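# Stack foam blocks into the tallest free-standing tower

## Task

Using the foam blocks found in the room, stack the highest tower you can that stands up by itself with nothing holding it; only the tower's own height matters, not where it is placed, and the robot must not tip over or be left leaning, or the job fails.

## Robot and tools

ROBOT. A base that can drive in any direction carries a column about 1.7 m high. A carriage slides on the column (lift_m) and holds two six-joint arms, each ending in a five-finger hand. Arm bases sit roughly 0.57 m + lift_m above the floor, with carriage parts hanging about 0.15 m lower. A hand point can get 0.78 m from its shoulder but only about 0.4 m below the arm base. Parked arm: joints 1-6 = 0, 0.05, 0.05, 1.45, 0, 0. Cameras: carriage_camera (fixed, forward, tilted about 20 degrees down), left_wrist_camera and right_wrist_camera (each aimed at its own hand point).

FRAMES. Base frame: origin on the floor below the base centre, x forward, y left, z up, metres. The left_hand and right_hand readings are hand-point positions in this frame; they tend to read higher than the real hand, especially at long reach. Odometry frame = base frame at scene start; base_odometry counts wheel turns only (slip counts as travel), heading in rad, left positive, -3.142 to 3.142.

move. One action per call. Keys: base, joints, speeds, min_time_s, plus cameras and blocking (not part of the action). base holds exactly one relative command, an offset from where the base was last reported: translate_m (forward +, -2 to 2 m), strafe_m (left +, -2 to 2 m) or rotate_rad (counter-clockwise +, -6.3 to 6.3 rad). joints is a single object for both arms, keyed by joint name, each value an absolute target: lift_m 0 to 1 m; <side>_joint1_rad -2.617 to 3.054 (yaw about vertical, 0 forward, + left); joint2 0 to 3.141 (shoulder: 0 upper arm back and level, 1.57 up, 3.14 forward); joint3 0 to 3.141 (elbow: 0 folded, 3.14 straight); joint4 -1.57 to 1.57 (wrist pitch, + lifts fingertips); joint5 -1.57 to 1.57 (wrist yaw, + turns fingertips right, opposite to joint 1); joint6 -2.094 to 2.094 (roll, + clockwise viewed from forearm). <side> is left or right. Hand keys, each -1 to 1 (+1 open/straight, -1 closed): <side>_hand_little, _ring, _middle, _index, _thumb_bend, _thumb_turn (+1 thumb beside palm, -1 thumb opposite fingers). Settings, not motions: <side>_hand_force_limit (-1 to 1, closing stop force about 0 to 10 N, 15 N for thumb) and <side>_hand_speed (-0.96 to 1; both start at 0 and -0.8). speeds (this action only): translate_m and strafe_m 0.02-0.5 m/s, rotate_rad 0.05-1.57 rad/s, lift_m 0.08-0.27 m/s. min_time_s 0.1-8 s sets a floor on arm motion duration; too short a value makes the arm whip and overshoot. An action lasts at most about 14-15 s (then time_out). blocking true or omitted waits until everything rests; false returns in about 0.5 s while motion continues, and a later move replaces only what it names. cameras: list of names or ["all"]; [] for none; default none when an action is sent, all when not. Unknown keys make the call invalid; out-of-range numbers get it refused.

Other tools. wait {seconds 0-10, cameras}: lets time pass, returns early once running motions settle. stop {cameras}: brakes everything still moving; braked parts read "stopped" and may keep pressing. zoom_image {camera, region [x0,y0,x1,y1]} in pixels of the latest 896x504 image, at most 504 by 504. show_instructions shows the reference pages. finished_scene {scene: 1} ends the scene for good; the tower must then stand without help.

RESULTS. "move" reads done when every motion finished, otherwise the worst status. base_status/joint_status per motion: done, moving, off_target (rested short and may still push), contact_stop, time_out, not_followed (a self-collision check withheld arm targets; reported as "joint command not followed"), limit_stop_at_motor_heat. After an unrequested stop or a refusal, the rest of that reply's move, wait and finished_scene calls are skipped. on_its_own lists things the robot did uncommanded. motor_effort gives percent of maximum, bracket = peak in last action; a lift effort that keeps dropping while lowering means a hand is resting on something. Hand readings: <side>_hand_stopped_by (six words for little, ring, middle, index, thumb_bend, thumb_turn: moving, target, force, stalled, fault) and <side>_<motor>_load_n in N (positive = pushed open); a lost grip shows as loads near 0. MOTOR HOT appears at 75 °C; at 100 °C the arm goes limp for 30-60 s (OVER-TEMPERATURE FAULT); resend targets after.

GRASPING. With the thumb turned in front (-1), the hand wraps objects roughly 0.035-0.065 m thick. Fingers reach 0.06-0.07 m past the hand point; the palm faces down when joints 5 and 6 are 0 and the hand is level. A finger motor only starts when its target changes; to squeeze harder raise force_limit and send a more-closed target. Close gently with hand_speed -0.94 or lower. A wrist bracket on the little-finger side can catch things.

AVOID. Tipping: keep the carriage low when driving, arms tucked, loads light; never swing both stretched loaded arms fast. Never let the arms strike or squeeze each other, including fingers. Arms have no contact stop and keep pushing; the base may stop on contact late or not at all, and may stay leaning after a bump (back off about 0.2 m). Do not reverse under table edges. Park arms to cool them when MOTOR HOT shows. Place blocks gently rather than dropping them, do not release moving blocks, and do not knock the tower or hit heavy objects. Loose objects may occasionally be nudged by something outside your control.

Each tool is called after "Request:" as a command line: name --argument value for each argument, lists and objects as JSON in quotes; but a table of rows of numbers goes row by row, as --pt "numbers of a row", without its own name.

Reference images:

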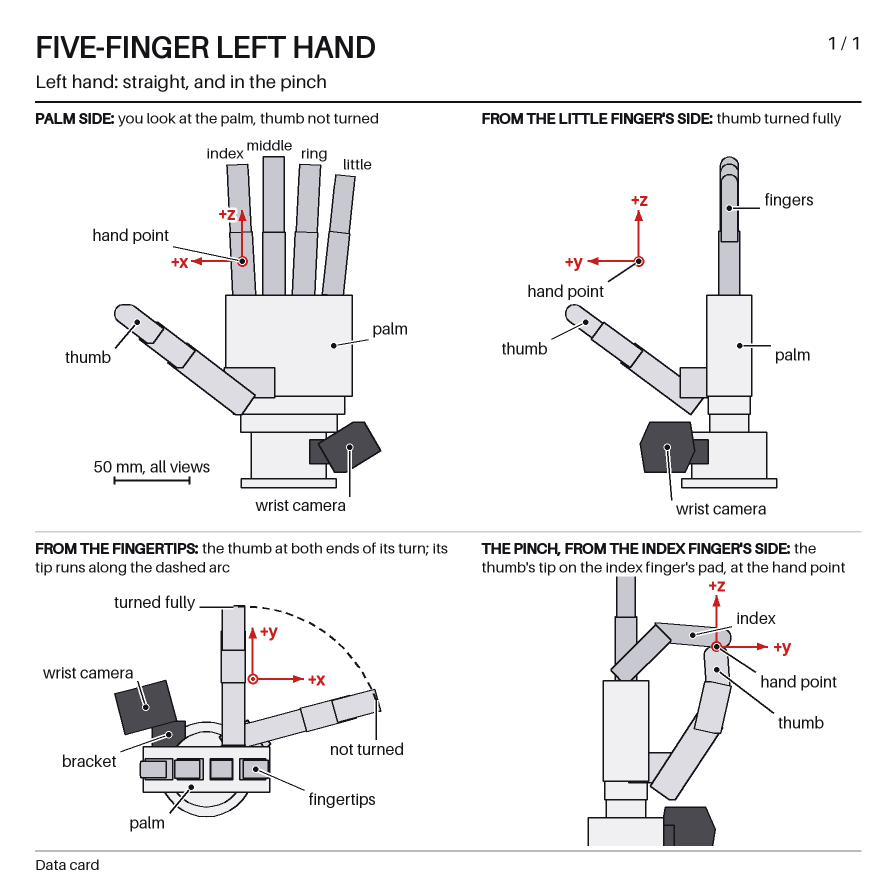

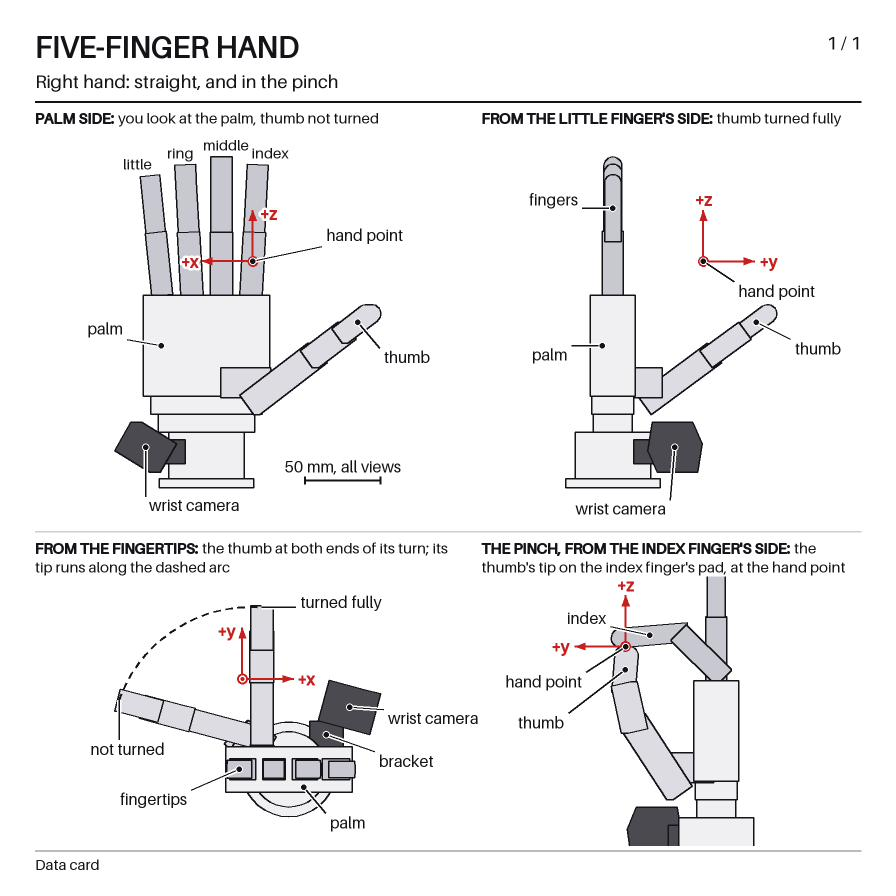

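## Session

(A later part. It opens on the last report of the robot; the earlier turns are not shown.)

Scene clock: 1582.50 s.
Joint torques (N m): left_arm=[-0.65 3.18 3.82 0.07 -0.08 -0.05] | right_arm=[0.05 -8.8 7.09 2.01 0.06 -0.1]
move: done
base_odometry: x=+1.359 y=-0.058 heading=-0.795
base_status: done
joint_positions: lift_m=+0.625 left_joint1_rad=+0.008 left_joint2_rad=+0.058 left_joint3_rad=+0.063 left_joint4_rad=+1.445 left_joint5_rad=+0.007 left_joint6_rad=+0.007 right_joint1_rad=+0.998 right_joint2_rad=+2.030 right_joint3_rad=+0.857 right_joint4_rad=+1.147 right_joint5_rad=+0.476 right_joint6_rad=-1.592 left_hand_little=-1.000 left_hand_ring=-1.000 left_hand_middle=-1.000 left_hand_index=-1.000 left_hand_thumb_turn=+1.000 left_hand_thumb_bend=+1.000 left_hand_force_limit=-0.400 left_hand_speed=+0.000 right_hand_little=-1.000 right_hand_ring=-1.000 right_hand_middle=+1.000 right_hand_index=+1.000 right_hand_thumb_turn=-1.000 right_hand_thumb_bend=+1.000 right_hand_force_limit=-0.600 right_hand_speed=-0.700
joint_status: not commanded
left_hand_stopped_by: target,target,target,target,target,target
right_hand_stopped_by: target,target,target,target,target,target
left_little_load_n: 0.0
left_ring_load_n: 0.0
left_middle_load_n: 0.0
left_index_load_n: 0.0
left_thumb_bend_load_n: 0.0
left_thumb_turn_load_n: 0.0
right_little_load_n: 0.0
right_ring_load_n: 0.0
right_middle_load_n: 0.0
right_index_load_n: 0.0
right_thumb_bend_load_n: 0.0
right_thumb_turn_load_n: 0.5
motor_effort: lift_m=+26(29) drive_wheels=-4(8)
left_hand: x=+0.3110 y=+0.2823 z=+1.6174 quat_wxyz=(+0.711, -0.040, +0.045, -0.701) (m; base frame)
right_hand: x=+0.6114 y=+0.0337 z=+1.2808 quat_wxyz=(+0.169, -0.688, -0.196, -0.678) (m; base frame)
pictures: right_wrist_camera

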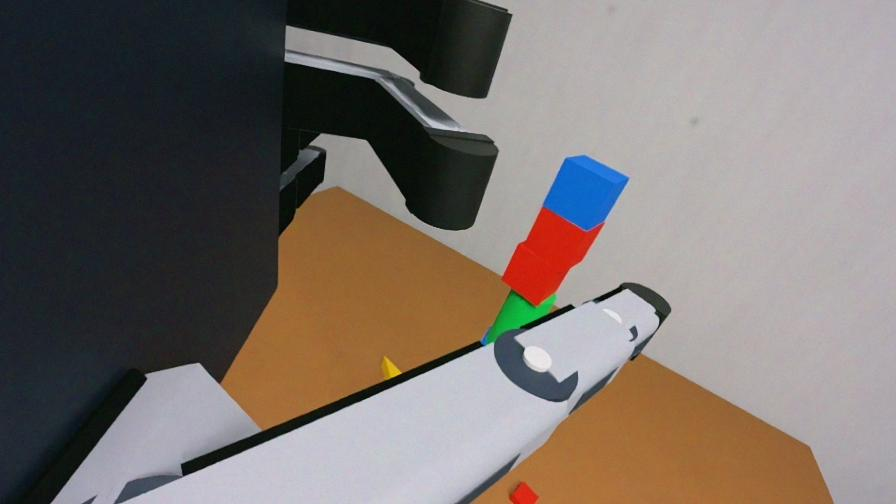

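Request:
move --joints '{"lift_m": 0.79}'

Request:
move --joints '{"right_joint1_rad": 0.2, "right_joint2_rad": 1.4, "right_joint3_rad": 0.9, "right_joint4_rad": 0.5, "right_joint5_rad": 0.0, "right_joint6_rad": -1.0}' --min_time_s 2.5

Request:
move --joints '{"right_joint1_rad": 0.0, "right_joint2_rad": 0.05, "right_joint3_rad": 0.05, "right_joint4_rad": 1.45, "right_joint5_rad": 0.0, "right_joint6_rad": 0.0}' --min_time_s 2

Request:
move --base '{"translate_m": 0.23}' --speeds '{"translate_m": 0.15}' --joints '{"lift_m": 0.7}' --cameras '["carriage_camera"]'

Request:
zoom_image --camera "carriage_camera" --region '[400, 350, 510, 504]'

Scene clock: 1585.07 s.
Joint torques (N m): left_arm=[-0.65 3.45 4.26 0.07 -0.08 -0.04] | right_arm=[0.06 -8.85 6.98 2.02 0.08 -0.11]
move: done
base_odometry: x=+1.359 y=-0.058 heading=-0.795
base_status: not commanded
joint_positions: lift_m=+0.790 left_joint1_rad=+0.008 left_joint2_rad=+0.055 left_joint3_rad=+0.058 left_joint4_rad=+1.445 left_joint5_rad=+0.006 left_joint6_rad=+0.007 right_joint1_rad=+0.998 right_joint2_rad=+2.031 right_joint3_rad=+0.857 right_joint4_rad=+1.148 right_joint5_rad=+0.476 right_joint6_rad=-1.592 left_hand_little=-1.000 left_hand_ring=-1.000 left_hand_middle=-1.000 left_hand_index=-1.000 left_hand_thumb_turn=+1.000 left_hand_thumb_bend=+1.000 left_hand_force_limit=-0.400 left_hand_speed=+0.000 right_hand_little=-1.000 right_hand_ring=-1.000 right_hand_middle=+1.000 right_hand_index=+1.000 right_hand_thumb_turn=-1.000 right_hand_thumb_bend=+1.000 right_hand_force_limit=-0.600 right_hand_speed=-0.700
joint_status: all done
left_hand_stopped_by: target,target,target,target,target,target
right_hand_stopped_by: target,target,target,target,target,target
left_little_load_n: 0.0
left_ring_load_n: 0.0
left_middle_load_n: 0.0
left_index_load_n: 0.0
left_thumb_bend_load_n: 0.0
left_thumb_turn_load_n: 0.0
right_little_load_n: 0.0
right_ring_load_n: 0.0
right_middle_load_n: 0.0
right_index_load_n: 0.0
right_thumb_bend_load_n: 0.0
right_thumb_turn_load_n: 0.0
motor_effort: lift_m=+27(32) drive_wheels=-4(4)
left_hand: x=+0.3116 y=+0.2824 z=+1.7805 quat_wxyz=(+0.711, -0.041, +0.046, -0.701) (m; base frame)
right_hand: x=+0.6115 y=+0.0339 z=+1.4454 quat_wxyz=(+0.169, -0.688, -0.196, -0.678) (m; base frame)
pictures: none

Scene clock: 1587.87 s.
Joint torques (N m): left_arm=[-0.69 3.45 4.27 0.07 -0.07 -0.04] | right_arm=[-0.96 -7.49 10.18 2.01 -0.13 -0.03]
move: done
base_odometry: x=+1.359 y=-0.058 heading=-0.795
base_status: not commanded
joint_positions: lift_m=+0.790 left_joint1_rad=+0.008 left_joint2_rad=+0.055 left_joint3_rad=+0.058 left_joint4_rad=+1.445 left_joint5_rad=+0.006 left_joint6_rad=+0.007 right_joint1_rad=+0.207 right_joint2_rad=+1.420 right_joint3_rad=+0.877 right_joint4_rad=+0.515 right_joint5_rad=+0.012 right_joint6_rad=-1.008 left_hand_little=-1.000 left_hand_ring=-1.000 left_hand_middle=-1.000 left_hand_index=-1.000 left_hand_thumb_turn=+1.000 left_hand_thumb_bend=+1.000 left_hand_force_limit=-0.400 left_hand_speed=+0.000 right_hand_little=-1.000 right_hand_ring=-1.000 right_hand_middle=+1.000 right_hand_index=+1.000 right_hand_thumb_turn=-1.000 right_hand_thumb_bend=+1.000 right_hand_force_limit=-0.600 right_hand_speed=-0.700
joint_status: all done
left_hand_stopped_by: target,target,target,target,target,target
right_hand_stopped_by: target,target,target,target,target,target
left_little_load_n: 0.0
left_ring_load_n: 0.0
left_middle_load_n: 0.0
left_index_load_n: 0.0
left_thumb_bend_load_n: 0.0
left_thumb_turn_load_n: 0.0
right_little_load_n: 0.0
right_ring_load_n: 0.0
right_middle_load_n: 0.0
right_index_load_n: 0.0
right_thumb_bend_load_n: 0.0
right_thumb_turn_load_n: 0.0
motor_effort: lift_m=+26(28) drive_wheels=-4(4)
left_hand: x=+0.3116 y=+0.2824 z=+1.7805 quat_wxyz=(+0.711, -0.041, +0.046, -0.701) (m; base frame)
right_hand: x=+0.7018 y=-0.2493 z=+1.5667 quat_wxyz=(+0.258, -0.705, +0.131, -0.648) (m; base frame)
pictures: none

Scene clock: 1590.27 s.
Joint torques (N m): left_arm=[-0.65 3.44 4.23 0.06 -0.07 -0.05] | right_arm=[-1.01 2.26 5.2 0.14 -0.13 0.02]
move: done
base_odometry: x=+1.359 y=-0.058 heading=-0.795
base_status: not commanded
joint_positions: lift_m=+0.790 left_joint1_rad=+0.008 left_joint2_rad=+0.055 left_joint3_rad=+0.058 left_joint4_rad=+1.445 left_joint5_rad=+0.006 left_joint6_rad=+0.007 right_joint1_rad=+0.007 right_joint2_rad=+0.058 right_joint3_rad=+0.058 right_joint4_rad=+1.437 right_joint5_rad=+0.009 right_joint6_rad=-0.008 left_hand_little=-1.000 left_hand_ring=-1.000 left_hand_middle=-1.000 left_hand_index=-1.000 left_hand_thumb_turn=+1.000 left_hand_thumb_bend=+1.000 left_hand_force_limit=-0.400 left_hand_speed=+0.000 right_hand_little=-1.000 right_hand_ring=-1.000 right_hand_middle=+1.000 right_hand_index=+1.000 right_hand_thumb_turn=-1.000 right_hand_thumb_bend=+1.000 right_hand_force_limit=-0.600 right_hand_speed=-0.700
joint_status: all done
left_hand_stopped_by: target,target,target,target,target,target
right_hand_stopped_by: target,target,target,target,target,target
left_little_load_n: 0.0
left_ring_load_n: 0.0
left_middle_load_n: 0.0
left_index_load_n: 0.0
left_thumb_bend_load_n: 0.0
left_thumb_turn_load_n: 0.0
right_little_load_n: 0.0
right_ring_load_n: 0.0
right_middle_load_n: 0.0
right_index_load_n: 0.0
right_thumb_bend_load_n: 0.0
right_thumb_turn_load_n: 0.0
motor_effort: lift_m=+28(28) drive_wheels=+1(4)
left_hand: x=+0.3116 y=+0.2825 z=+1.7805 quat_wxyz=(+0.711, -0.041, +0.045, -0.701) (m; base frame)
right_hand: x=+0.3146 y=-0.2840 z=+1.7798 quat_wxyz=(+0.705, -0.045, +0.050, -0.706) (m; base frame)
pictures: none

Scene clock: 1592.70 s.
Joint torques (N m): left_arm=[-0.65 3.58 4.25 0.03 -0.07 -0.05] | right_arm=[-0.99 2.58 5.6 0 -0.11 -0.02]
move: done
base_odometry: x=+1.520 y=-0.222 heading=-0.794
base_status: done
joint_positions: lift_m=+0.700 left_joint1_rad=+0.008 left_joint2_rad=+0.054 left_joint3_rad=+0.058 left_joint4_rad=+1.449 left_joint5_rad=+0.006 left_joint6_rad=+0.007 right_joint1_rad=+0.007 right_joint2_rad=+0.053 right_joint3_rad=+0.052 right_joint4_rad=+1.447 right_joint5_rad=+0.008 right_joint6_rad=-0.007 left_hand_little=-1.000 left_hand_ring=-1.000 left_hand_middle=-1.000 left_hand_index=-1.000 left_hand_thumb_turn=+1.000 left_hand_thumb_bend=+1.000 left_hand_force_limit=-0.400 left_hand_speed=+0.000 right_hand_little=-1.000 right_hand_ring=-1.000 right_hand_middle=+1.000 right_hand_index=+1.000 right_hand_thumb_turn=-1.000 right_hand_thumb_bend=+1.000 right_hand_force_limit=-0.600 right_hand_speed=-0.700
joint_status: all done
left_hand_stopped_by: target,target,target,target,target,target
right_hand_stopped_by: target,target,target,target,target,target
left_little_load_n: 0.0
left_ring_load_n: 0.0
left_middle_load_n: -0.5
left_index_load_n: 0.0
left_thumb_bend_load_n: 0.0
left_thumb_turn_load_n: 0.0
right_little_load_n: 0.0
right_ring_load_n: 0.0
right_middle_load_n: 0.0
right_index_load_n: 0.0
right_thumb_bend_load_n: 0.0
right_thumb_turn_load_n: 0.0
motor_effort: lift_m=+22(25) drive_wheels=-5(10)
left_hand: x=+0.3101 y=+0.2825 z=+1.6913 quat_wxyz=(+0.711, -0.039, +0.043, -0.701) (m; base frame)
right_hand: x=+0.3120 y=-0.2838 z=+1.6896 quat_wxyz=(+0.706, -0.042, +0.047, -0.706) (m; base frame)
pictures: carriage_camera

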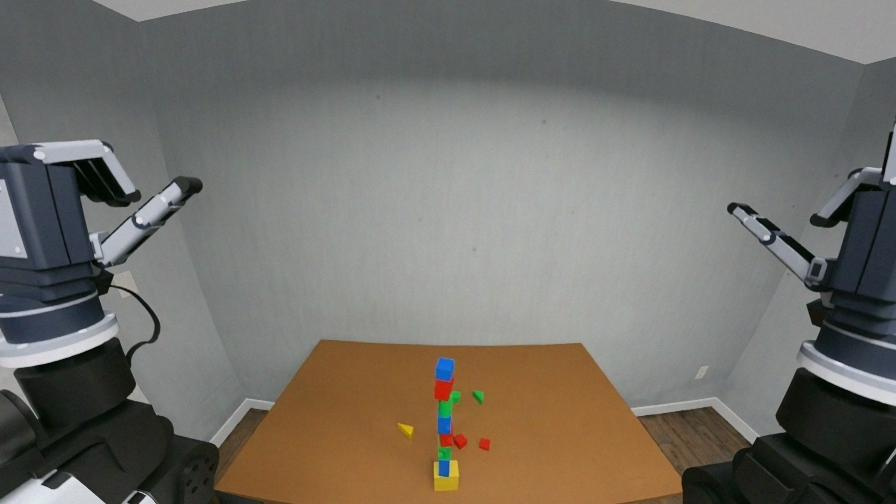

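Scaled by 3.273 from the camera's 896x504 image, which has a finer 1280x720 frame.

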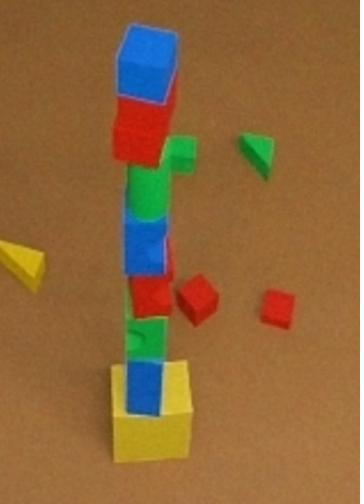

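Request:
move --joints '{"lift_m": 0.6, "right_joint1_rad": 0.0, "right_joint2_rad": 1.1, "right_joint3_rad": 1.0, "right_joint4_rad": 0.1, "right_joint5_rad": 0.0, "right_joint6_rad": 0.0, "right_hand_index": -0.1, "right_hand_middle": -0.1}' --min_time_s 2

Request:
move --joints '{"lift_m": 0.52, "right_joint1_rad": 0.2, "right_joint2_rad": 2.4, "right_joint3_rad": 1.33, "right_joint4_rad": 0.35, "right_joint5_rad": -0.1, "right_joint6_rad": -0.1}' --min_time_s 2

Request:
move --joints '{"lift_m": 0.46, "right_joint1_rad": 0.462, "right_joint2_rad": 2.51, "right_joint3_rad": 1.417, "right_joint4_rad": 0.277, "right_joint5_rad": -0.214, "right_joint6_rad": -0.219}' --min_time_s 1.5 --cameras '["right_wrist_camera"]'

Request:
zoom_image --camera "right_wrist_camera" --region '[460, 80, 720, 340]'

Scene clock: 1598.10 s.
Joint torques (N m): left_arm=[-0.68 3.6 4.29 0.03 -0.08 -0.05] | right_arm=[-0.94 -2.93 10.55 1.98 -0.1 -0.04]
move: done
base_odometry: x=+1.520 y=-0.222 heading=-0.794
base_status: not commanded
joint_positions: lift_m=+0.600 left_joint1_rad=+0.008 left_joint2_rad=+0.054 left_joint3_rad=+0.058 left_joint4_rad=+1.449 left_joint5_rad=+0.006 left_joint6_rad=+0.007 right_joint1_rad=+0.007 right_joint2_rad=+1.094 right_joint3_rad=+0.976 right_joint4_rad=+0.116 right_joint5_rad=+0.008 right_joint6_rad=-0.006 left_hand_little=-1.000 left_hand_ring=-1.000 left_hand_middle=-1.000 left_hand_index=-1.000 left_hand_thumb_turn=+1.000 left_hand_thumb_bend=+1.000 left_hand_force_limit=-0.400 left_hand_speed=+0.000 right_hand_little=-1.000 right_hand_ring=-1.000 right_hand_middle=-0.100 right_hand_index=-0.100 right_hand_thumb_turn=-1.000 right_hand_thumb_bend=+1.000 right_hand_force_limit=-0.600 right_hand_speed=-0.700
joint_status: all done
left_hand_stopped_by: target,target,target,target,target,target
right_hand_stopped_by: target,target,target,target,target,target
left_little_load_n: 0.0
left_ring_load_n: 0.0
left_middle_load_n: 0.0
left_index_load_n: 0.0
left_thumb_bend_load_n: 0.0
left_thumb_turn_load_n: 0.0
right_little_load_n: 0.0
right_ring_load_n: 0.0
right_middle_load_n: 0.0
right_index_load_n: 0.0
right_thumb_bend_load_n: -0.5
right_thumb_turn_load_n: 0.0
motor_effort: lift_m=+23(27) drive_wheels=+2(5)
left_hand: x=+0.3102 y=+0.2825 z=+1.5912 quat_wxyz=(+0.711, -0.040, +0.043, -0.701) (m; base frame)
right_hand: x=+0.6347 y=-0.2814 z=+1.4613 quat_wxyz=(+0.498, -0.502, +0.499, -0.501) (m; base frame)
pictures: none

Scene clock: 1600.40 s.
Joint torques (N m): left_arm=[-0.64 3.62 4.26 0.02 -0.07 -0.05] | right_arm=[0.14 -10.56 7.69 1.85 -0.18 -0.13]
move: done
base_odometry: x=+1.520 y=-0.222 heading=-0.794
base_status: not commanded
joint_positions: lift_m=+0.520 left_joint1_rad=+0.008 left_joint2_rad=+0.053 left_joint3_rad=+0.058 left_joint4_rad=+1.449 left_joint5_rad=+0.006 left_joint6_rad=+0.007 right_joint1_rad=+0.194 right_joint2_rad=+2.389 right_joint3_rad=+1.312 right_joint4_rad=+0.337 right_joint5_rad=-0.089 right_joint6_rad=-0.092 left_hand_little=-1.000 left_hand_ring=-1.000 left_hand_middle=-1.000 left_hand_index=-1.000 left_hand_thumb_turn=+1.000 left_hand_thumb_bend=+1.000 left_hand_force_limit=-0.400 left_hand_speed=+0.000 right_hand_little=-1.000 right_hand_ring=-1.000 right_hand_middle=-0.100 right_hand_index=-0.100 right_hand_thumb_turn=-1.000 right_hand_thumb_bend=+1.000 right_hand_force_limit=-0.600 right_hand_speed=-0.700
joint_status: all done
left_hand_stopped_by: target,target,target,target,target,target
right_hand_stopped_by: target,target,target,target,target,target
left_little_load_n: 0.0
left_ring_load_n: 0.0
left_middle_load_n: 0.0
left_index_load_n: 0.0
left_thumb_bend_load_n: 0.0
left_thumb_turn_load_n: 0.0
right_little_load_n: 0.0
right_ring_load_n: 0.0
right_middle_load_n: 0.0
right_index_load_n: 0.0
right_thumb_bend_load_n: 0.5
right_thumb_turn_load_n: 0.0
motor_effort: lift_m=+22(25) drive_wheels=+2(2)
left_hand: x=+0.3101 y=+0.2825 z=+1.5112 quat_wxyz=(+0.711, -0.039, +0.043, -0.701) (m; base frame)
right_hand: x=+0.7346 y=-0.1687 z=+0.9451 quat_wxyz=(+0.326, -0.743, +0.533, -0.240) (m; base frame)
pictures: none

Scene clock: 1602.20 s.
Joint torques (N m): left_arm=[-0.65 3.62 4.29 0.02 -0.06 -0.05] | right_arm=[0.1 -10.63 7.61 1.48 -0.24 -0.15]
move: done
base_odometry: x=+1.520 y=-0.222 heading=-0.794
base_status: not commanded
joint_positions: lift_m=+0.460 left_joint1_rad=+0.008 left_joint2_rad=+0.053 left_joint3_rad=+0.058 left_joint4_rad=+1.449 left_joint5_rad=+0.006 left_joint6_rad=+0.007 right_joint1_rad=+0.457 right_joint2_rad=+2.494 right_joint3_rad=+1.398 right_joint4_rad=+0.291 right_joint5_rad=-0.203 right_joint6_rad=-0.211 left_hand_little=-1.000 left_hand_ring=-1.000 left_hand_middle=-1.000 left_hand_index=-1.000 left_hand_thumb_turn=+1.000 left_hand_thumb_bend=+1.000 left_hand_force_limit=-0.400 left_hand_speed=+0.000 right_hand_little=-1.000 right_hand_ring=-1.000 right_hand_middle=-0.100 right_hand_index=-0.100 right_hand_thumb_turn=-1.000 right_hand_thumb_bend=+1.000 right_hand_force_limit=-0.600 right_hand_speed=-0.700
joint_status: all done
left_hand_stopped_by: target,target,target,target,target,target
right_hand_stopped_by: target,target,target,target,target,target
left_little_load_n: 0.0
left_ring_load_n: 0.0
left_middle_load_n: 0.0
left_index_load_n: 0.0
left_thumb_bend_load_n: 0.0
left_thumb_turn_load_n: 0.0
right_little_load_n: 0.0
right_ring_load_n: 0.0
right_middle_load_n: 0.0
right_index_load_n: 0.0
right_thumb_bend_load_n: 0.0
right_thumb_turn_load_n: 0.0
motor_effort: lift_m=+23(25) drive_wheels=+1(5)
left_hand: x=+0.3101 y=+0.2825 z=+1.4512 quat_wxyz=(+0.711, -0.039, +0.043, -0.701) (m; base frame)
right_hand: x=+0.6682 y=-0.0291 z=+0.8527 quat_wxyz=(+0.351, -0.847, +0.368, -0.155) (m; base frame)
pictures: right_wrist_camera

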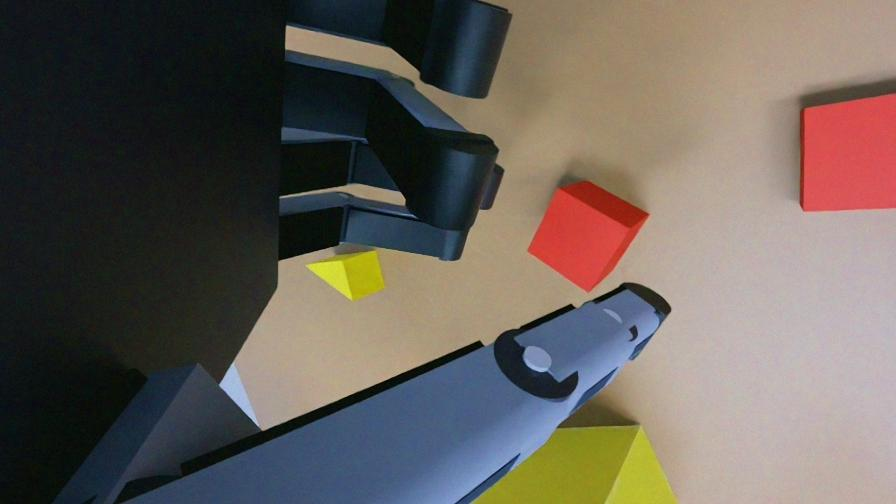

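Scaled by 1.938 from the camera's 896x504 image, which has a finer 1280x720 frame.

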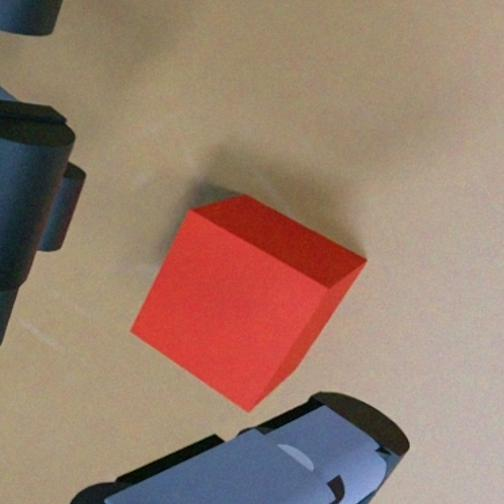

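Request:
move --joints '{"right_joint1_rad": 0.43, "right_joint2_rad": 2.42, "right_joint3_rad": 1.3, "right_joint4_rad": 0.37, "right_joint5_rad": -0.14, "right_joint6_rad": -0.15}' --min_time_s 0.8

Request:
move --joints '{"lift_m": 0.44, "right_joint1_rad": 0.478, "right_joint2_rad": 2.491, "right_joint3_rad": 1.369, "right_joint4_rad": 0.318, "right_joint5_rad": -0.112, "right_joint6_rad": -0.113}' --min_time_s 1.0 --cameras '["right_wrist_camera"]'

Request:
zoom_image --camera "right_wrist_camera" --region '[460, 80, 720, 340]'

Scene clock: 1608.73 s.
Joint torques (N m): left_arm=[-0.66 3.64 4.26 0.02 -0.06 -0.04] | right_arm=[-0.85 -14.3 4.85 1.79 0.01 -0.01]
move: done
base_odometry: x=+1.520 y=-0.222 heading=-0.794
base_status: not commanded
joint_positions: lift_m=+0.460 left_joint1_rad=+0.008 left_joint2_rad=+0.053 left_joint3_rad=+0.058 left_joint4_rad=+1.449 left_joint5_rad=+0.006 left_joint6_rad=+0.007 right_joint1_rad=+0.435 right_joint2_rad=+2.453 right_joint3_rad=+1.308 right_joint4_rad=+0.358 right_joint5_rad=-0.152 right_joint6_rad=-0.158 left_hand_little=-1.000 left_hand_ring=-1.000 left_hand_middle=-1.000 left_hand_index=-1.000 left_hand_thumb_turn=+1.000 left_hand_thumb_bend=+1.000 left_hand_force_limit=-0.400 left_hand_speed=+0.000 right_hand_little=-1.000 right_hand_ring=-1.000 right_hand_middle=-0.100 right_hand_index=-0.100 right_hand_thumb_turn=-1.000 right_hand_thumb_bend=+1.000 right_hand_force_limit=-0.600 right_hand_speed=-0.700
joint_status: all done
left_hand_stopped_by: target,target,target,target,target,target
right_hand_stopped_by: target,target,target,target,target,target
left_little_load_n: 0.0
left_ring_load_n: 0.0
left_middle_load_n: 0.0
left_index_load_n: 0.0
left_thumb_bend_load_n: 0.0
left_thumb_turn_load_n: 0.0
right_little_load_n: 0.0
right_ring_load_n: 0.0
right_middle_load_n: 0.0
right_index_load_n: 0.0
right_thumb_bend_load_n: 0.0
right_thumb_turn_load_n: 0.0
motor_effort: lift_m=+23(25) drive_wheels=+1(2)
left_hand: x=+0.3101 y=+0.2825 z=+1.4512 quat_wxyz=(+0.711, -0.039, +0.043, -0.701) (m; base frame)
right_hand: x=+0.6677 y=-0.0489 z=+0.8546 quat_wxyz=(+0.346, -0.827, +0.407, -0.174) (m; base frame)
pictures: none

Scene clock: 1610.03 s.
Joint torques (N m): left_arm=[-0.69 3.63 4.27 0.01 -0.07 -0.05] | right_arm=[0.21 -10.7 7.69 1.51 0.05 -0.02]
move: done
base_odometry: x=+1.520 y=-0.222 heading=-0.794
base_status: not commanded
joint_positions: lift_m=+0.440 left_joint1_rad=+0.008 left_joint2_rad=+0.053 left_joint3_rad=+0.058 left_joint4_rad=+1.450 left_joint5_rad=+0.006 left_joint6_rad=+0.007 right_joint1_rad=+0.472 right_joint2_rad=+2.476 right_joint3_rad=+1.349 right_joint4_rad=+0.332 right_joint5_rad=-0.124 right_joint6_rad=-0.120 left_hand_little=-1.000 left_hand_ring=-1.000 left_hand_middle=-1.000 left_hand_index=-1.000 left_hand_thumb_turn=+1.000 left_hand_thumb_bend=+1.000 left_hand_force_limit=-0.400 left_hand_speed=+0.000 right_hand_little=-1.000 right_hand_ring=-1.000 right_hand_middle=-0.100 right_hand_index=-0.100 right_hand_thumb_turn=-1.000 right_hand_thumb_bend=+1.000 right_hand_force_limit=-0.600 right_hand_speed=-0.700
joint_status: all done
left_hand_stopped_by: target,target,target,target,target,target
right_hand_stopped_by: target,target,target,target,target,target
left_little_load_n: 0.0
left_ring_load_n: 0.0
left_middle_load_n: 0.0
left_index_load_n: 0.0
left_thumb_bend_load_n: 0.0
left_thumb_turn_load_n: 0.0
right_little_load_n: 0.0
right_ring_load_n: 0.0
right_middle_load_n: 0.0
right_index_load_n: 0.5
right_thumb_bend_load_n: 0.0
right_thumb_turn_load_n: 0.0
motor_effort: lift_m=+24(25) drive_wheels=+1(5)
left_hand: x=+0.3099 y=+0.2825 z=+1.4312 quat_wxyz=(+0.711, -0.039, +0.043, -0.701) (m; base frame)
right_hand: x=+0.6649 y=-0.0317 z=+0.8316 quat_wxyz=(+0.342, -0.827, +0.413, -0.169) (m; base frame)
pictures: right_wrist_camera

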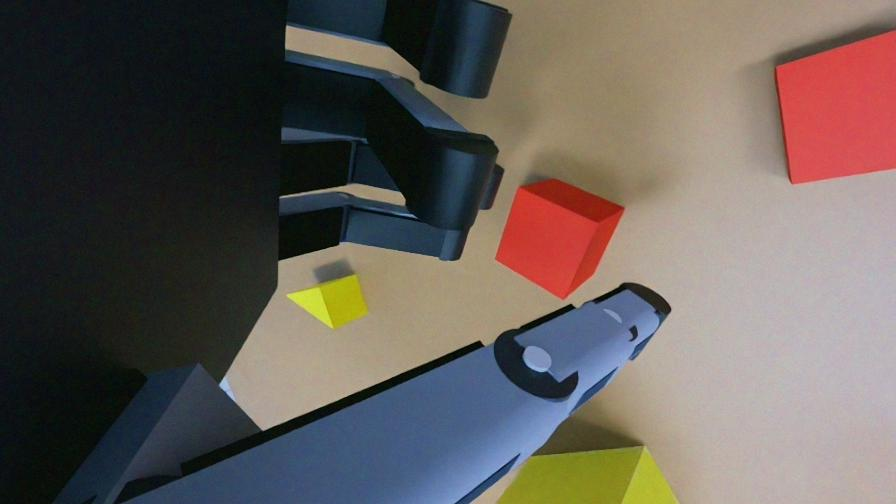

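Scaled by 1.938 from the camera's 896x504 image, which has a finer 1280x720 frame.

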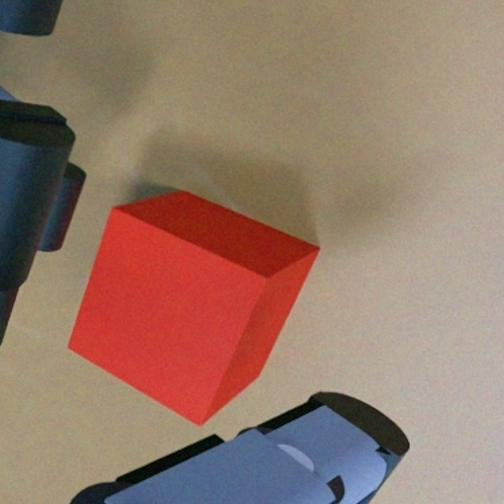

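Request:
move --joints '{"right_joint1_rad": 0.44, "right_joint2_rad": 2.43, "right_joint3_rad": 1.32, "right_joint4_rad": 0.35}' --min_time_s 0.8

Request:
move --joints '{"lift_m": 0.435, "right_joint1_rad": 0.475, "right_joint2_rad": 2.498, "right_joint3_rad": 1.385, "right_joint4_rad": 0.309}' --min_time_s 1.0 --cameras '["right_wrist_camera"]'

Request:
zoom_image --camera "right_wrist_camera" --region '[460, 80, 720, 340]'

Scene clock: 1612.67 s.
Joint torques (N m): left_arm=[-0.68 3.63 4.27 0.01 -0.06 -0.05] | right_arm=[-0.73 -14.5 4.96 1.77 0.02 0]
move: done
base_odometry: x=+1.520 y=-0.222 heading=-0.794
base_status: not commanded
joint_positions: lift_m=+0.440 left_joint1_rad=+0.008 left_joint2_rad=+0.053 left_joint3_rad=+0.058 left_joint4_rad=+1.450 left_joint5_rad=+0.006 left_joint6_rad=+0.007 right_joint1_rad=+0.444 right_joint2_rad=+2.466 right_joint3_rad=+1.327 right_joint4_rad=+0.339 right_joint5_rad=-0.122 right_joint6_rad=-0.120 left_hand_little=-1.000 left_hand_ring=-1.000 left_hand_middle=-1.000 left_hand_index=-1.000 left_hand_thumb_turn=+1.000 left_hand_thumb_bend=+1.000 left_hand_force_limit=-0.400 left_hand_speed=+0.000 right_hand_little=-1.000 right_hand_ring=-1.000 right_hand_middle=-0.100 right_hand_index=-0.100 right_hand_thumb_turn=-1.000 right_hand_thumb_bend=+1.000 right_hand_force_limit=-0.600 right_hand_speed=-0.700
joint_status: all done
left_hand_stopped_by: target,target,target,target,target,target
right_hand_stopped_by: target,target,target,target,target,target
left_little_load_n: 0.0
left_ring_load_n: 0.0
left_middle_load_n: 0.0
left_index_load_n: 0.0
left_thumb_bend_load_n: 0.0
left_thumb_turn_load_n: 0.0
right_little_load_n: 0.0
right_ring_load_n: 0.0
right_middle_load_n: 0.0
right_index_load_n: 0.0
right_thumb_bend_load_n: 0.0
right_thumb_turn_load_n: 0.0
motor_effort: lift_m=+23(24) drive_wheels=+1(1)
left_hand: x=+0.3099 y=+0.2825 z=+1.4312 quat_wxyz=(+0.711, -0.039, +0.043, -0.701) (m; base frame)
right_hand: x=+0.6680 y=-0.0471 z=+0.8309 quat_wxyz=(+0.337, -0.821, +0.426, -0.173) (m; base frame)
pictures: none

Scene clock: 1613.97 s.
Joint torques (N m): left_arm=[-0.64 3.63 4.27 0.01 -0.06 -0.05] | right_arm=[0.09 -10.65 7.57 1.49 0 0]
move: done
base_odometry: x=+1.520 y=-0.222 heading=-0.794
base_status: not commanded
joint_positions: lift_m=+0.435 left_joint1_rad=+0.008 left_joint2_rad=+0.053 left_joint3_rad=+0.057 left_joint4_rad=+1.450 left_joint5_rad=+0.006 left_joint6_rad=+0.007 right_joint1_rad=+0.469 right_joint2_rad=+2.484 right_joint3_rad=+1.366 right_joint4_rad=+0.322 right_joint5_rad=-0.121 right_joint6_rad=-0.120 left_hand_little=-1.000 left_hand_ring=-1.000 left_hand_middle=-1.000 left_hand_index=-1.000 left_hand_thumb_turn=+1.000 left_hand_thumb_bend=+1.000 left_hand_force_limit=-0.400 left_hand_speed=+0.000 right_hand_little=-1.000 right_hand_ring=-1.000 right_hand_middle=-0.100 right_hand_index=-0.100 right_hand_thumb_turn=-1.000 right_hand_thumb_bend=+1.000 right_hand_force_limit=-0.600 right_hand_speed=-0.700
joint_status: all done
left_hand_stopped_by: target,target,target,target,target,target
right_hand_stopped_by: target,target,target,target,target,target
left_little_load_n: 0.0
left_ring_load_n: -0.5
left_middle_load_n: 0.0
left_index_load_n: 0.0
left_thumb_bend_load_n: 0.0
left_thumb_turn_load_n: 0.0
right_little_load_n: 0.0
right_ring_load_n: 0.0
right_middle_load_n: 0.0
right_index_load_n: 0.0
right_thumb_bend_load_n: 0.0
right_thumb_turn_load_n: 0.0
motor_effort: lift_m=+23(24) drive_wheels=-4(5)
left_hand: x=+0.3100 y=+0.2825 z=+1.4262 quat_wxyz=(+0.711, -0.039, +0.043, -0.701) (m; base frame)
right_hand: x=+0.6684 y=-0.0322 z=+0.8262 quat_wxyz=(+0.341, -0.826, +0.415, -0.170) (m; base frame)
pictures: right_wrist_camera

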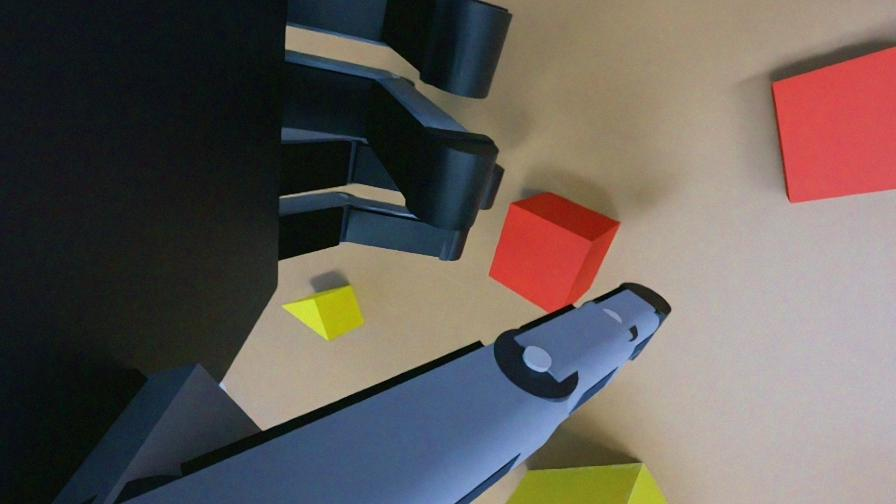

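Scaled by 1.938 from the camera's 896x504 image, which has a finer 1280x720 frame.

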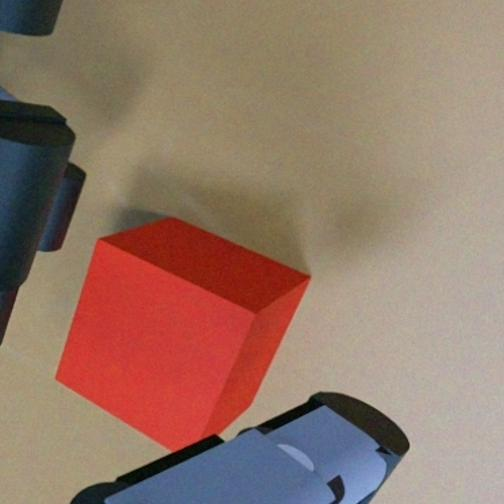

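Request:
move --joints '{"right_joint1_rad": 0.445}' --min_time_s 0.5

Request:
move --joints '{"right_joint1_rad": 0.48}' --min_time_s 0.6

Request:
move --joints '{"lift_m": 0.415}' --speeds '{"lift_m": 0.1}' --cameras '["right_wrist_camera"]'

Request:
zoom_image --camera "right_wrist_camera" --region '[430, 120, 690, 380]'

Scene clock: 1616.97 s.
Joint torques (N m): left_arm=[-0.66 3.6 4.3 0.02 -0.06 -0.04] | right_arm=[-0.73 -10.67 7.66 1.51 0.02 -0.02]
move: done
base_odometry: x=+1.520 y=-0.222 heading=-0.794
base_status: not commanded
joint_positions: lift_m=+0.435 left_joint1_rad=+0.008 left_joint2_rad=+0.053 left_joint3_rad=+0.057 left_joint4_rad=+1.450 left_joint5_rad=+0.006 left_joint6_rad=+0.007 right_joint1_rad=+0.450 right_joint2_rad=+2.484 right_joint3_rad=+1.366 right_joint4_rad=+0.322 right_joint5_rad=-0.121 right_joint6_rad=-0.120 left_hand_little=-1.000 left_hand_ring=-1.000 left_hand_middle=-1.000 left_hand_index=-1.000 left_hand_thumb_turn=+1.000 left_hand_thumb_bend=+1.000 left_hand_force_limit=-0.400 left_hand_speed=+0.000 right_hand_little=-1.000 right_hand_ring=-1.000 right_hand_middle=-0.100 right_hand_index=-0.100 right_hand_thumb_turn=-1.000 right_hand_thumb_bend=+1.000 right_hand_force_limit=-0.600 right_hand_speed=-0.700
joint_status: all done
left_hand_stopped_by: target,target,target,target,target,target
right_hand_stopped_by: target,target,target,target,target,target
left_little_load_n: 0.0
left_ring_load_n: 0.0
left_middle_load_n: 0.0
left_index_load_n: 0.0
left_thumb_bend_load_n: 0.0
left_thumb_turn_load_n: 0.0
right_little_load_n: 0.0
right_ring_load_n: 0.0
right_middle_load_n: 0.0
right_index_load_n: 0.0
right_thumb_bend_load_n: 0.0
right_thumb_turn_load_n: 0.0
motor_effort: lift_m=+22(23) drive_wheels=+1(1)
left_hand: x=+0.3100 y=+0.2825 z=+1.4262 quat_wxyz=(+0.711, -0.039, +0.043, -0.701) (m; base frame)
right_hand: x=+0.6738 y=-0.0411 z=+0.8262 quat_wxyz=(+0.339, -0.822, +0.423, -0.174) (m; base frame)
pictures: none

Scene clock: 1617.87 s.
Joint torques (N m): left_arm=[-0.68 3.62 4.29 0.01 -0.07 -0.05] | right_arm=[-0.05 -10.61 7.64 1.53 0.01 -0.01]
move: done
base_odometry: x=+1.520 y=-0.222 heading=-0.794
base_status: not commanded
joint_positions: lift_m=+0.435 left_joint1_rad=+0.008 left_joint2_rad=+0.053 left_joint3_rad=+0.057 left_joint4_rad=+1.450 left_joint5_rad=+0.006 left_joint6_rad=+0.007 right_joint1_rad=+0.477 right_joint2_rad=+2.484 right_joint3_rad=+1.366 right_joint4_rad=+0.322 right_joint5_rad=-0.121 right_joint6_rad=-0.120 left_hand_little=-1.000 left_hand_ring=-1.000 left_hand_middle=-1.000 left_hand_index=-1.000 left_hand_thumb_turn=+1.000 left_hand_thumb_bend=+1.000 left_hand_force_limit=-0.400 left_hand_speed=+0.000 right_hand_little=-1.000 right_hand_ring=-1.000 right_hand_middle=-0.100 right_hand_index=-0.100 right_hand_thumb_turn=-1.000 right_hand_thumb_bend=+1.000 right_hand_force_limit=-0.600 right_hand_speed=-0.700
joint_status: all done
left_hand_stopped_by: target,target,target,target,target,target
right_hand_stopped_by: target,target,target,target,target,target
left_little_load_n: 0.0
left_ring_load_n: 0.0
left_middle_load_n: 0.0
left_index_load_n: 0.0
left_thumb_bend_load_n: 0.0
left_thumb_turn_load_n: 0.0
right_little_load_n: 0.0
right_ring_load_n: 0.0
right_middle_load_n: 0.0
right_index_load_n: 0.0
right_thumb_bend_load_n: 0.0
right_thumb_turn_load_n: 0.0
motor_effort: lift_m=+22(24) drive_wheels=+1(1)
left_hand: x=+0.3100 y=+0.2825 z=+1.4262 quat_wxyz=(+0.711, -0.039, +0.043, -0.701) (m; base frame)
right_hand: x=+0.6664 y=-0.0291 z=+0.8262 quat_wxyz=(+0.342, -0.827, +0.413, -0.169) (m; base frame)
pictures: none

Scene clock: 1618.50 s.
Joint torques (N m): left_arm=[-0.68 3.63 4.33 0.01 -0.06 -0.04] | right_arm=[-0.06 -11.3 6.91 1.57 0.02 0.01]
move: done
base_odometry: x=+1.520 y=-0.222 heading=-0.794
base_status: not commanded
joint_positions: lift_m=+0.415 left_joint1_rad=+0.008 left_joint2_rad=+0.053 left_joint3_rad=+0.057 left_joint4_rad=+1.450 left_joint5_rad=+0.006 left_joint6_rad=+0.007 right_joint1_rad=+0.477 right_joint2_rad=+2.492 right_joint3_rad=+1.373 right_joint4_rad=+0.314 right_joint5_rad=-0.121 right_joint6_rad=-0.120 left_hand_little=-1.000 left_hand_ring=-1.000 left_hand_middle=-1.000 left_hand_index=-1.000 left_hand_thumb_turn=+1.000 left_hand_thumb_bend=+1.000 left_hand_force_limit=-0.400 left_hand_speed=+0.000 right_hand_little=-1.000 right_hand_ring=-1.000 right_hand_middle=-0.100 right_hand_index=-0.100 right_hand_thumb_turn=-1.000 right_hand_thumb_bend=+1.000 right_hand_force_limit=-0.600 right_hand_speed=-0.700
joint_status: all done
left_hand_stopped_by: target,target,target,target,target,target
right_hand_stopped_by: target,target,target,target,target,target
left_little_load_n: 0.0
left_ring_load_n: 0.0
left_middle_load_n: 0.0
left_index_load_n: 0.0
left_thumb_bend_load_n: 0.0
left_thumb_turn_load_n: 0.0
right_little_load_n: 0.0
right_ring_load_n: 0.0
right_middle_load_n: 0.0
right_index_load_n: 0.0
right_thumb_bend_load_n: 0.0
right_thumb_turn_load_n: 0.0
motor_effort: lift_m=+23(25) drive_wheels=-4(5)
left_hand: x=+0.3103 y=+0.2825 z=+1.4058 quat_wxyz=(+0.711, -0.040, +0.043, -0.701) (m; base frame)
right_hand: x=+0.6656 y=-0.0295 z=+0.8032 quat_wxyz=(+0.338, -0.829, +0.413, -0.167) (m; base frame)
pictures: right_wrist_camera

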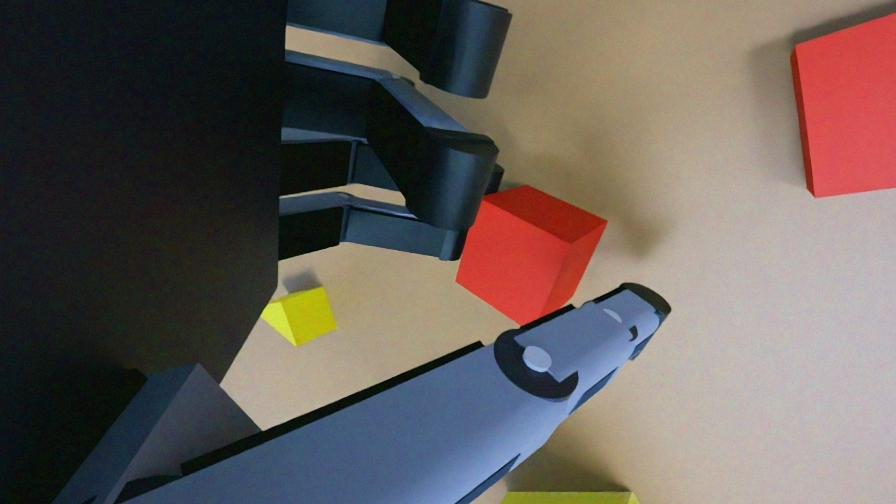

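Scaled by 1.938 from the camera's 896x504 image, which has a finer 1280x720 frame.

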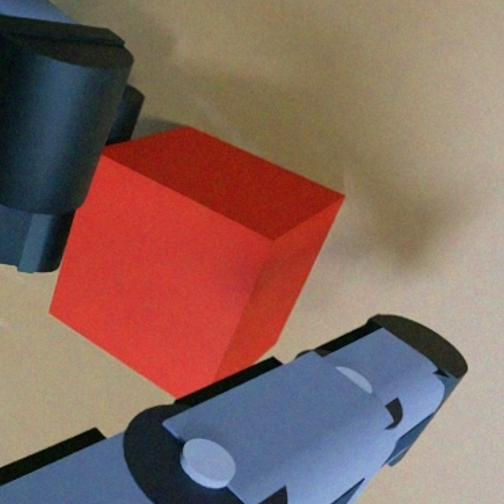

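Request:
move --joints '{"lift_m": 0.44, "right_joint1_rad": 0.445}' --min_time_s 0.8

Request:
move --joints '{"right_joint1_rad": 0.4765}' --min_time_s 0.6

Request:
move --joints '{"lift_m": 0.415}' --speeds '{"lift_m": 0.1}' --cameras '["right_wrist_camera"]'

Request:
zoom_image --camera "right_wrist_camera" --region '[430, 120, 690, 380]'

Scene clock: 1622.17 s.
Joint torques (N m): left_arm=[-0.66 3.66 4.42 0.03 -0.06 -0.05] | right_arm=[-0.68 -11.69 6.45 1.6 -0.01 0.02]
move: done
base_odometry: x=+1.520 y=-0.222 heading=-0.794
base_status: not commanded
joint_positions: lift_m=+0.440 left_joint1_rad=+0.008 left_joint2_rad=+0.053 left_joint3_rad=+0.057 left_joint4_rad=+1.450 left_joint5_rad=+0.006 left_joint6_rad=+0.007 right_joint1_rad=+0.449 right_joint2_rad=+2.496 right_joint3_rad=+1.377 right_joint4_rad=+0.313 right_joint5_rad=-0.120 right_joint6_rad=-0.120 left_hand_little=-1.000 left_hand_ring=-1.000 left_hand_middle=-1.000 left_hand_index=-1.000 left_hand_thumb_turn=+1.000 left_hand_thumb_bend=+1.000 left_hand_force_limit=-0.400 left_hand_speed=+0.000 right_hand_little=-1.000 right_hand_ring=-1.000 right_hand_middle=-0.100 right_hand_index=-0.100 right_hand_thumb_turn=-1.000 right_hand_thumb_bend=+1.000 right_hand_force_limit=-0.600 right_hand_speed=-0.700
joint_status: all done
left_hand_stopped_by: target,target,target,target,target,target
right_hand_stopped_by: target,target,target,target,target,target
left_little_load_n: 0.0
left_ring_load_n: 0.0
left_middle_load_n: 0.0
left_index_load_n: 0.0
left_thumb_bend_load_n: 0.0
left_thumb_turn_load_n: 0.0
right_little_load_n: 0.0
right_ring_load_n: 0.0
right_middle_load_n: 0.0
right_index_load_n: 0.0
right_thumb_bend_load_n: 0.0
right_thumb_turn_load_n: 0.0
motor_effort: lift_m=+26(32) drive_wheels=-4(5)
left_hand: x=+0.3103 y=+0.2825 z=+1.4306 quat_wxyz=(+0.711, -0.040, +0.043, -0.701) (m; base frame)
right_hand: x=+0.6736 y=-0.0416 z=+0.8270 quat_wxyz=(+0.336, -0.823, +0.425, -0.171) (m; base frame)
pictures: none

Scene clock: 1623.03 s.
Joint torques (N m): left_arm=[-0.69 3.64 4.34 0.01 -0.06 -0.05] | right_arm=[0.02 -11.64 6.56 1.59 0.03 -0.01]
move: done
base_odometry: x=+1.520 y=-0.222 heading=-0.794
base_status: not commanded
joint_positions: lift_m=+0.440 left_joint1_rad=+0.008 left_joint2_rad=+0.053 left_joint3_rad=+0.057 left_joint4_rad=+1.450 left_joint5_rad=+0.006 left_joint6_rad=+0.007 right_joint1_rad=+0.472 right_joint2_rad=+2.496 right_joint3_rad=+1.377 right_joint4_rad=+0.313 right_joint5_rad=-0.120 right_joint6_rad=-0.120 left_hand_little=-1.000 left_hand_ring=-1.000 left_hand_middle=-1.000 left_hand_index=-1.000 left_hand_thumb_turn=+1.000 left_hand_thumb_bend=+1.000 left_hand_force_limit=-0.400 left_hand_speed=+0.000 right_hand_little=-1.000 right_hand_ring=-1.000 right_hand_middle=-0.100 right_hand_index=-0.100 right_hand_thumb_turn=-1.000 right_hand_thumb_bend=+1.000 right_hand_force_limit=-0.600 right_hand_speed=-0.700
joint_status: all done
left_hand_stopped_by: target,target,target,target,target,target
right_hand_stopped_by: target,target,target,target,target,target
left_little_load_n: 0.0
left_ring_load_n: 0.0
left_middle_load_n: 0.0
left_index_load_n: 0.0
left_thumb_bend_load_n: 0.0
left_thumb_turn_load_n: 0.0
right_little_load_n: 0.0
right_ring_load_n: 0.0
right_middle_load_n: 0.0
right_index_load_n: 0.0
right_thumb_bend_load_n: 0.0
right_thumb_turn_load_n: 0.0
motor_effort: lift_m=+25(27) drive_wheels=+1(4)
left_hand: x=+0.3103 y=+0.2825 z=+1.4306 quat_wxyz=(+0.711, -0.040, +0.043, -0.701) (m; base frame)
right_hand: x=+0.6673 y=-0.0312 z=+0.8270 quat_wxyz=(+0.338, -0.828, +0.416, -0.167) (m; base frame)
pictures: none

Scene clock: 1623.67 s.
Joint torques (N m): left_arm=[-0.65 3.71 4.31 0.01 -0.06 -0.04] | right_arm=[0.02 -11.81 6.46 1.62 0.01 -0.01]
move: done
base_odometry: x=+1.520 y=-0.222 heading=-0.794
base_status: not commanded
joint_positions: lift_m=+0.415 left_joint1_rad=+0.008 left_joint2_rad=+0.053 left_joint3_rad=+0.057 left_joint4_rad=+1.450 left_joint5_rad=+0.006 left_joint6_rad=+0.007 right_joint1_rad=+0.472 right_joint2_rad=+2.496 right_joint3_rad=+1.378 right_joint4_rad=+0.309 right_joint5_rad=-0.120 right_joint6_rad=-0.120 left_hand_little=-1.000 left_hand_ring=-1.000 left_hand_middle=-1.000 left_hand_index=-1.000 left_hand_thumb_turn=+1.000 left_hand_thumb_bend=+1.000 left_hand_force_limit=-0.400 left_hand_speed=+0.000 right_hand_little=-1.000 right_hand_ring=-1.000 right_hand_middle=-0.100 right_hand_index=-0.100 right_hand_thumb_turn=-1.000 right_hand_thumb_bend=+1.000 right_hand_force_limit=-0.600 right_hand_speed=-0.700
joint_status: all done
left_hand_stopped_by: target,target,target,target,target,target
right_hand_stopped_by: target,target,target,target,target,target
left_little_load_n: 0.0
left_ring_load_n: 0.0
left_middle_load_n: 0.0
left_index_load_n: 0.0
left_thumb_bend_load_n: 0.0
left_thumb_turn_load_n: 0.0
right_little_load_n: 0.0
right_ring_load_n: 0.0
right_middle_load_n: 0.0
right_index_load_n: 0.0
right_thumb_bend_load_n: 0.0
right_thumb_turn_load_n: 0.0
motor_effort: lift_m=+22(26) drive_wheels=+1(5)
left_hand: x=+0.3103 y=+0.2825 z=+1.4059 quat_wxyz=(+0.711, -0.040, +0.043, -0.701) (m; base frame)
right_hand: x=+0.6666 y=-0.0315 z=+0.8016 quat_wxyz=(+0.336, -0.828, +0.416, -0.166) (m; base frame)
pictures: right_wrist_camera

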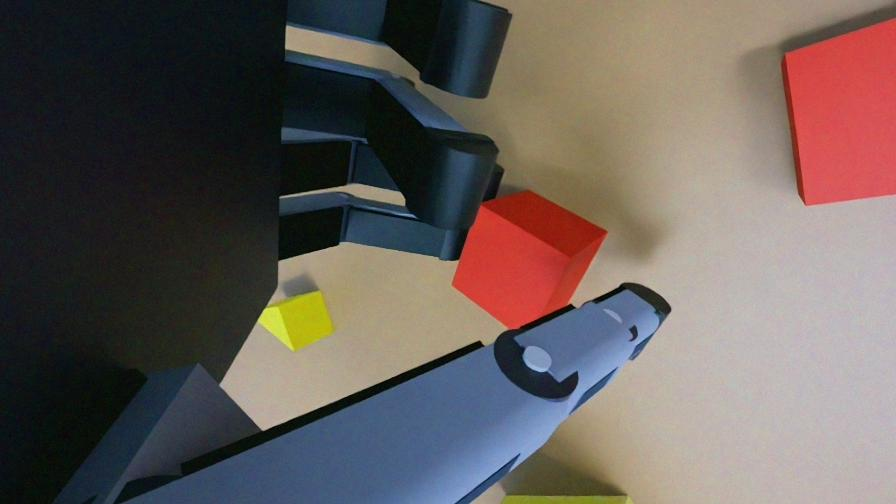

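Scaled by 1.938 from the camera's 896x504 image, which has a finer 1280x720 frame.

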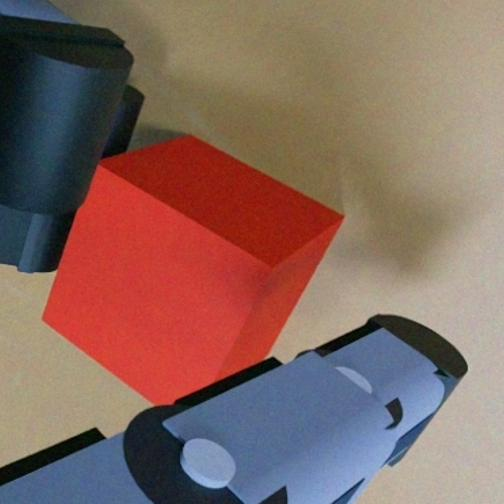

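Request:
zoom_image --camera "right_wrist_camera" --region '[440, 170, 620, 340]'

Scaled by 2.800 from the camera's 896x504 image, which has a finer 1280x720 frame.

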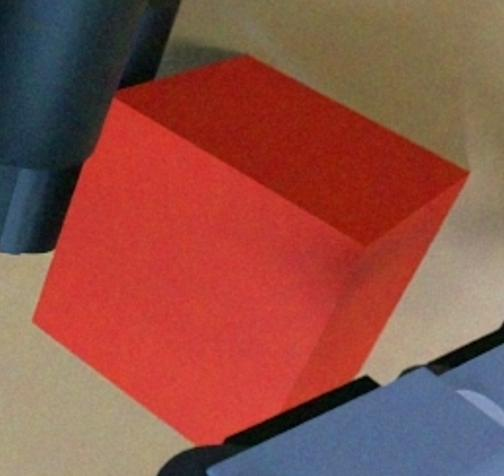

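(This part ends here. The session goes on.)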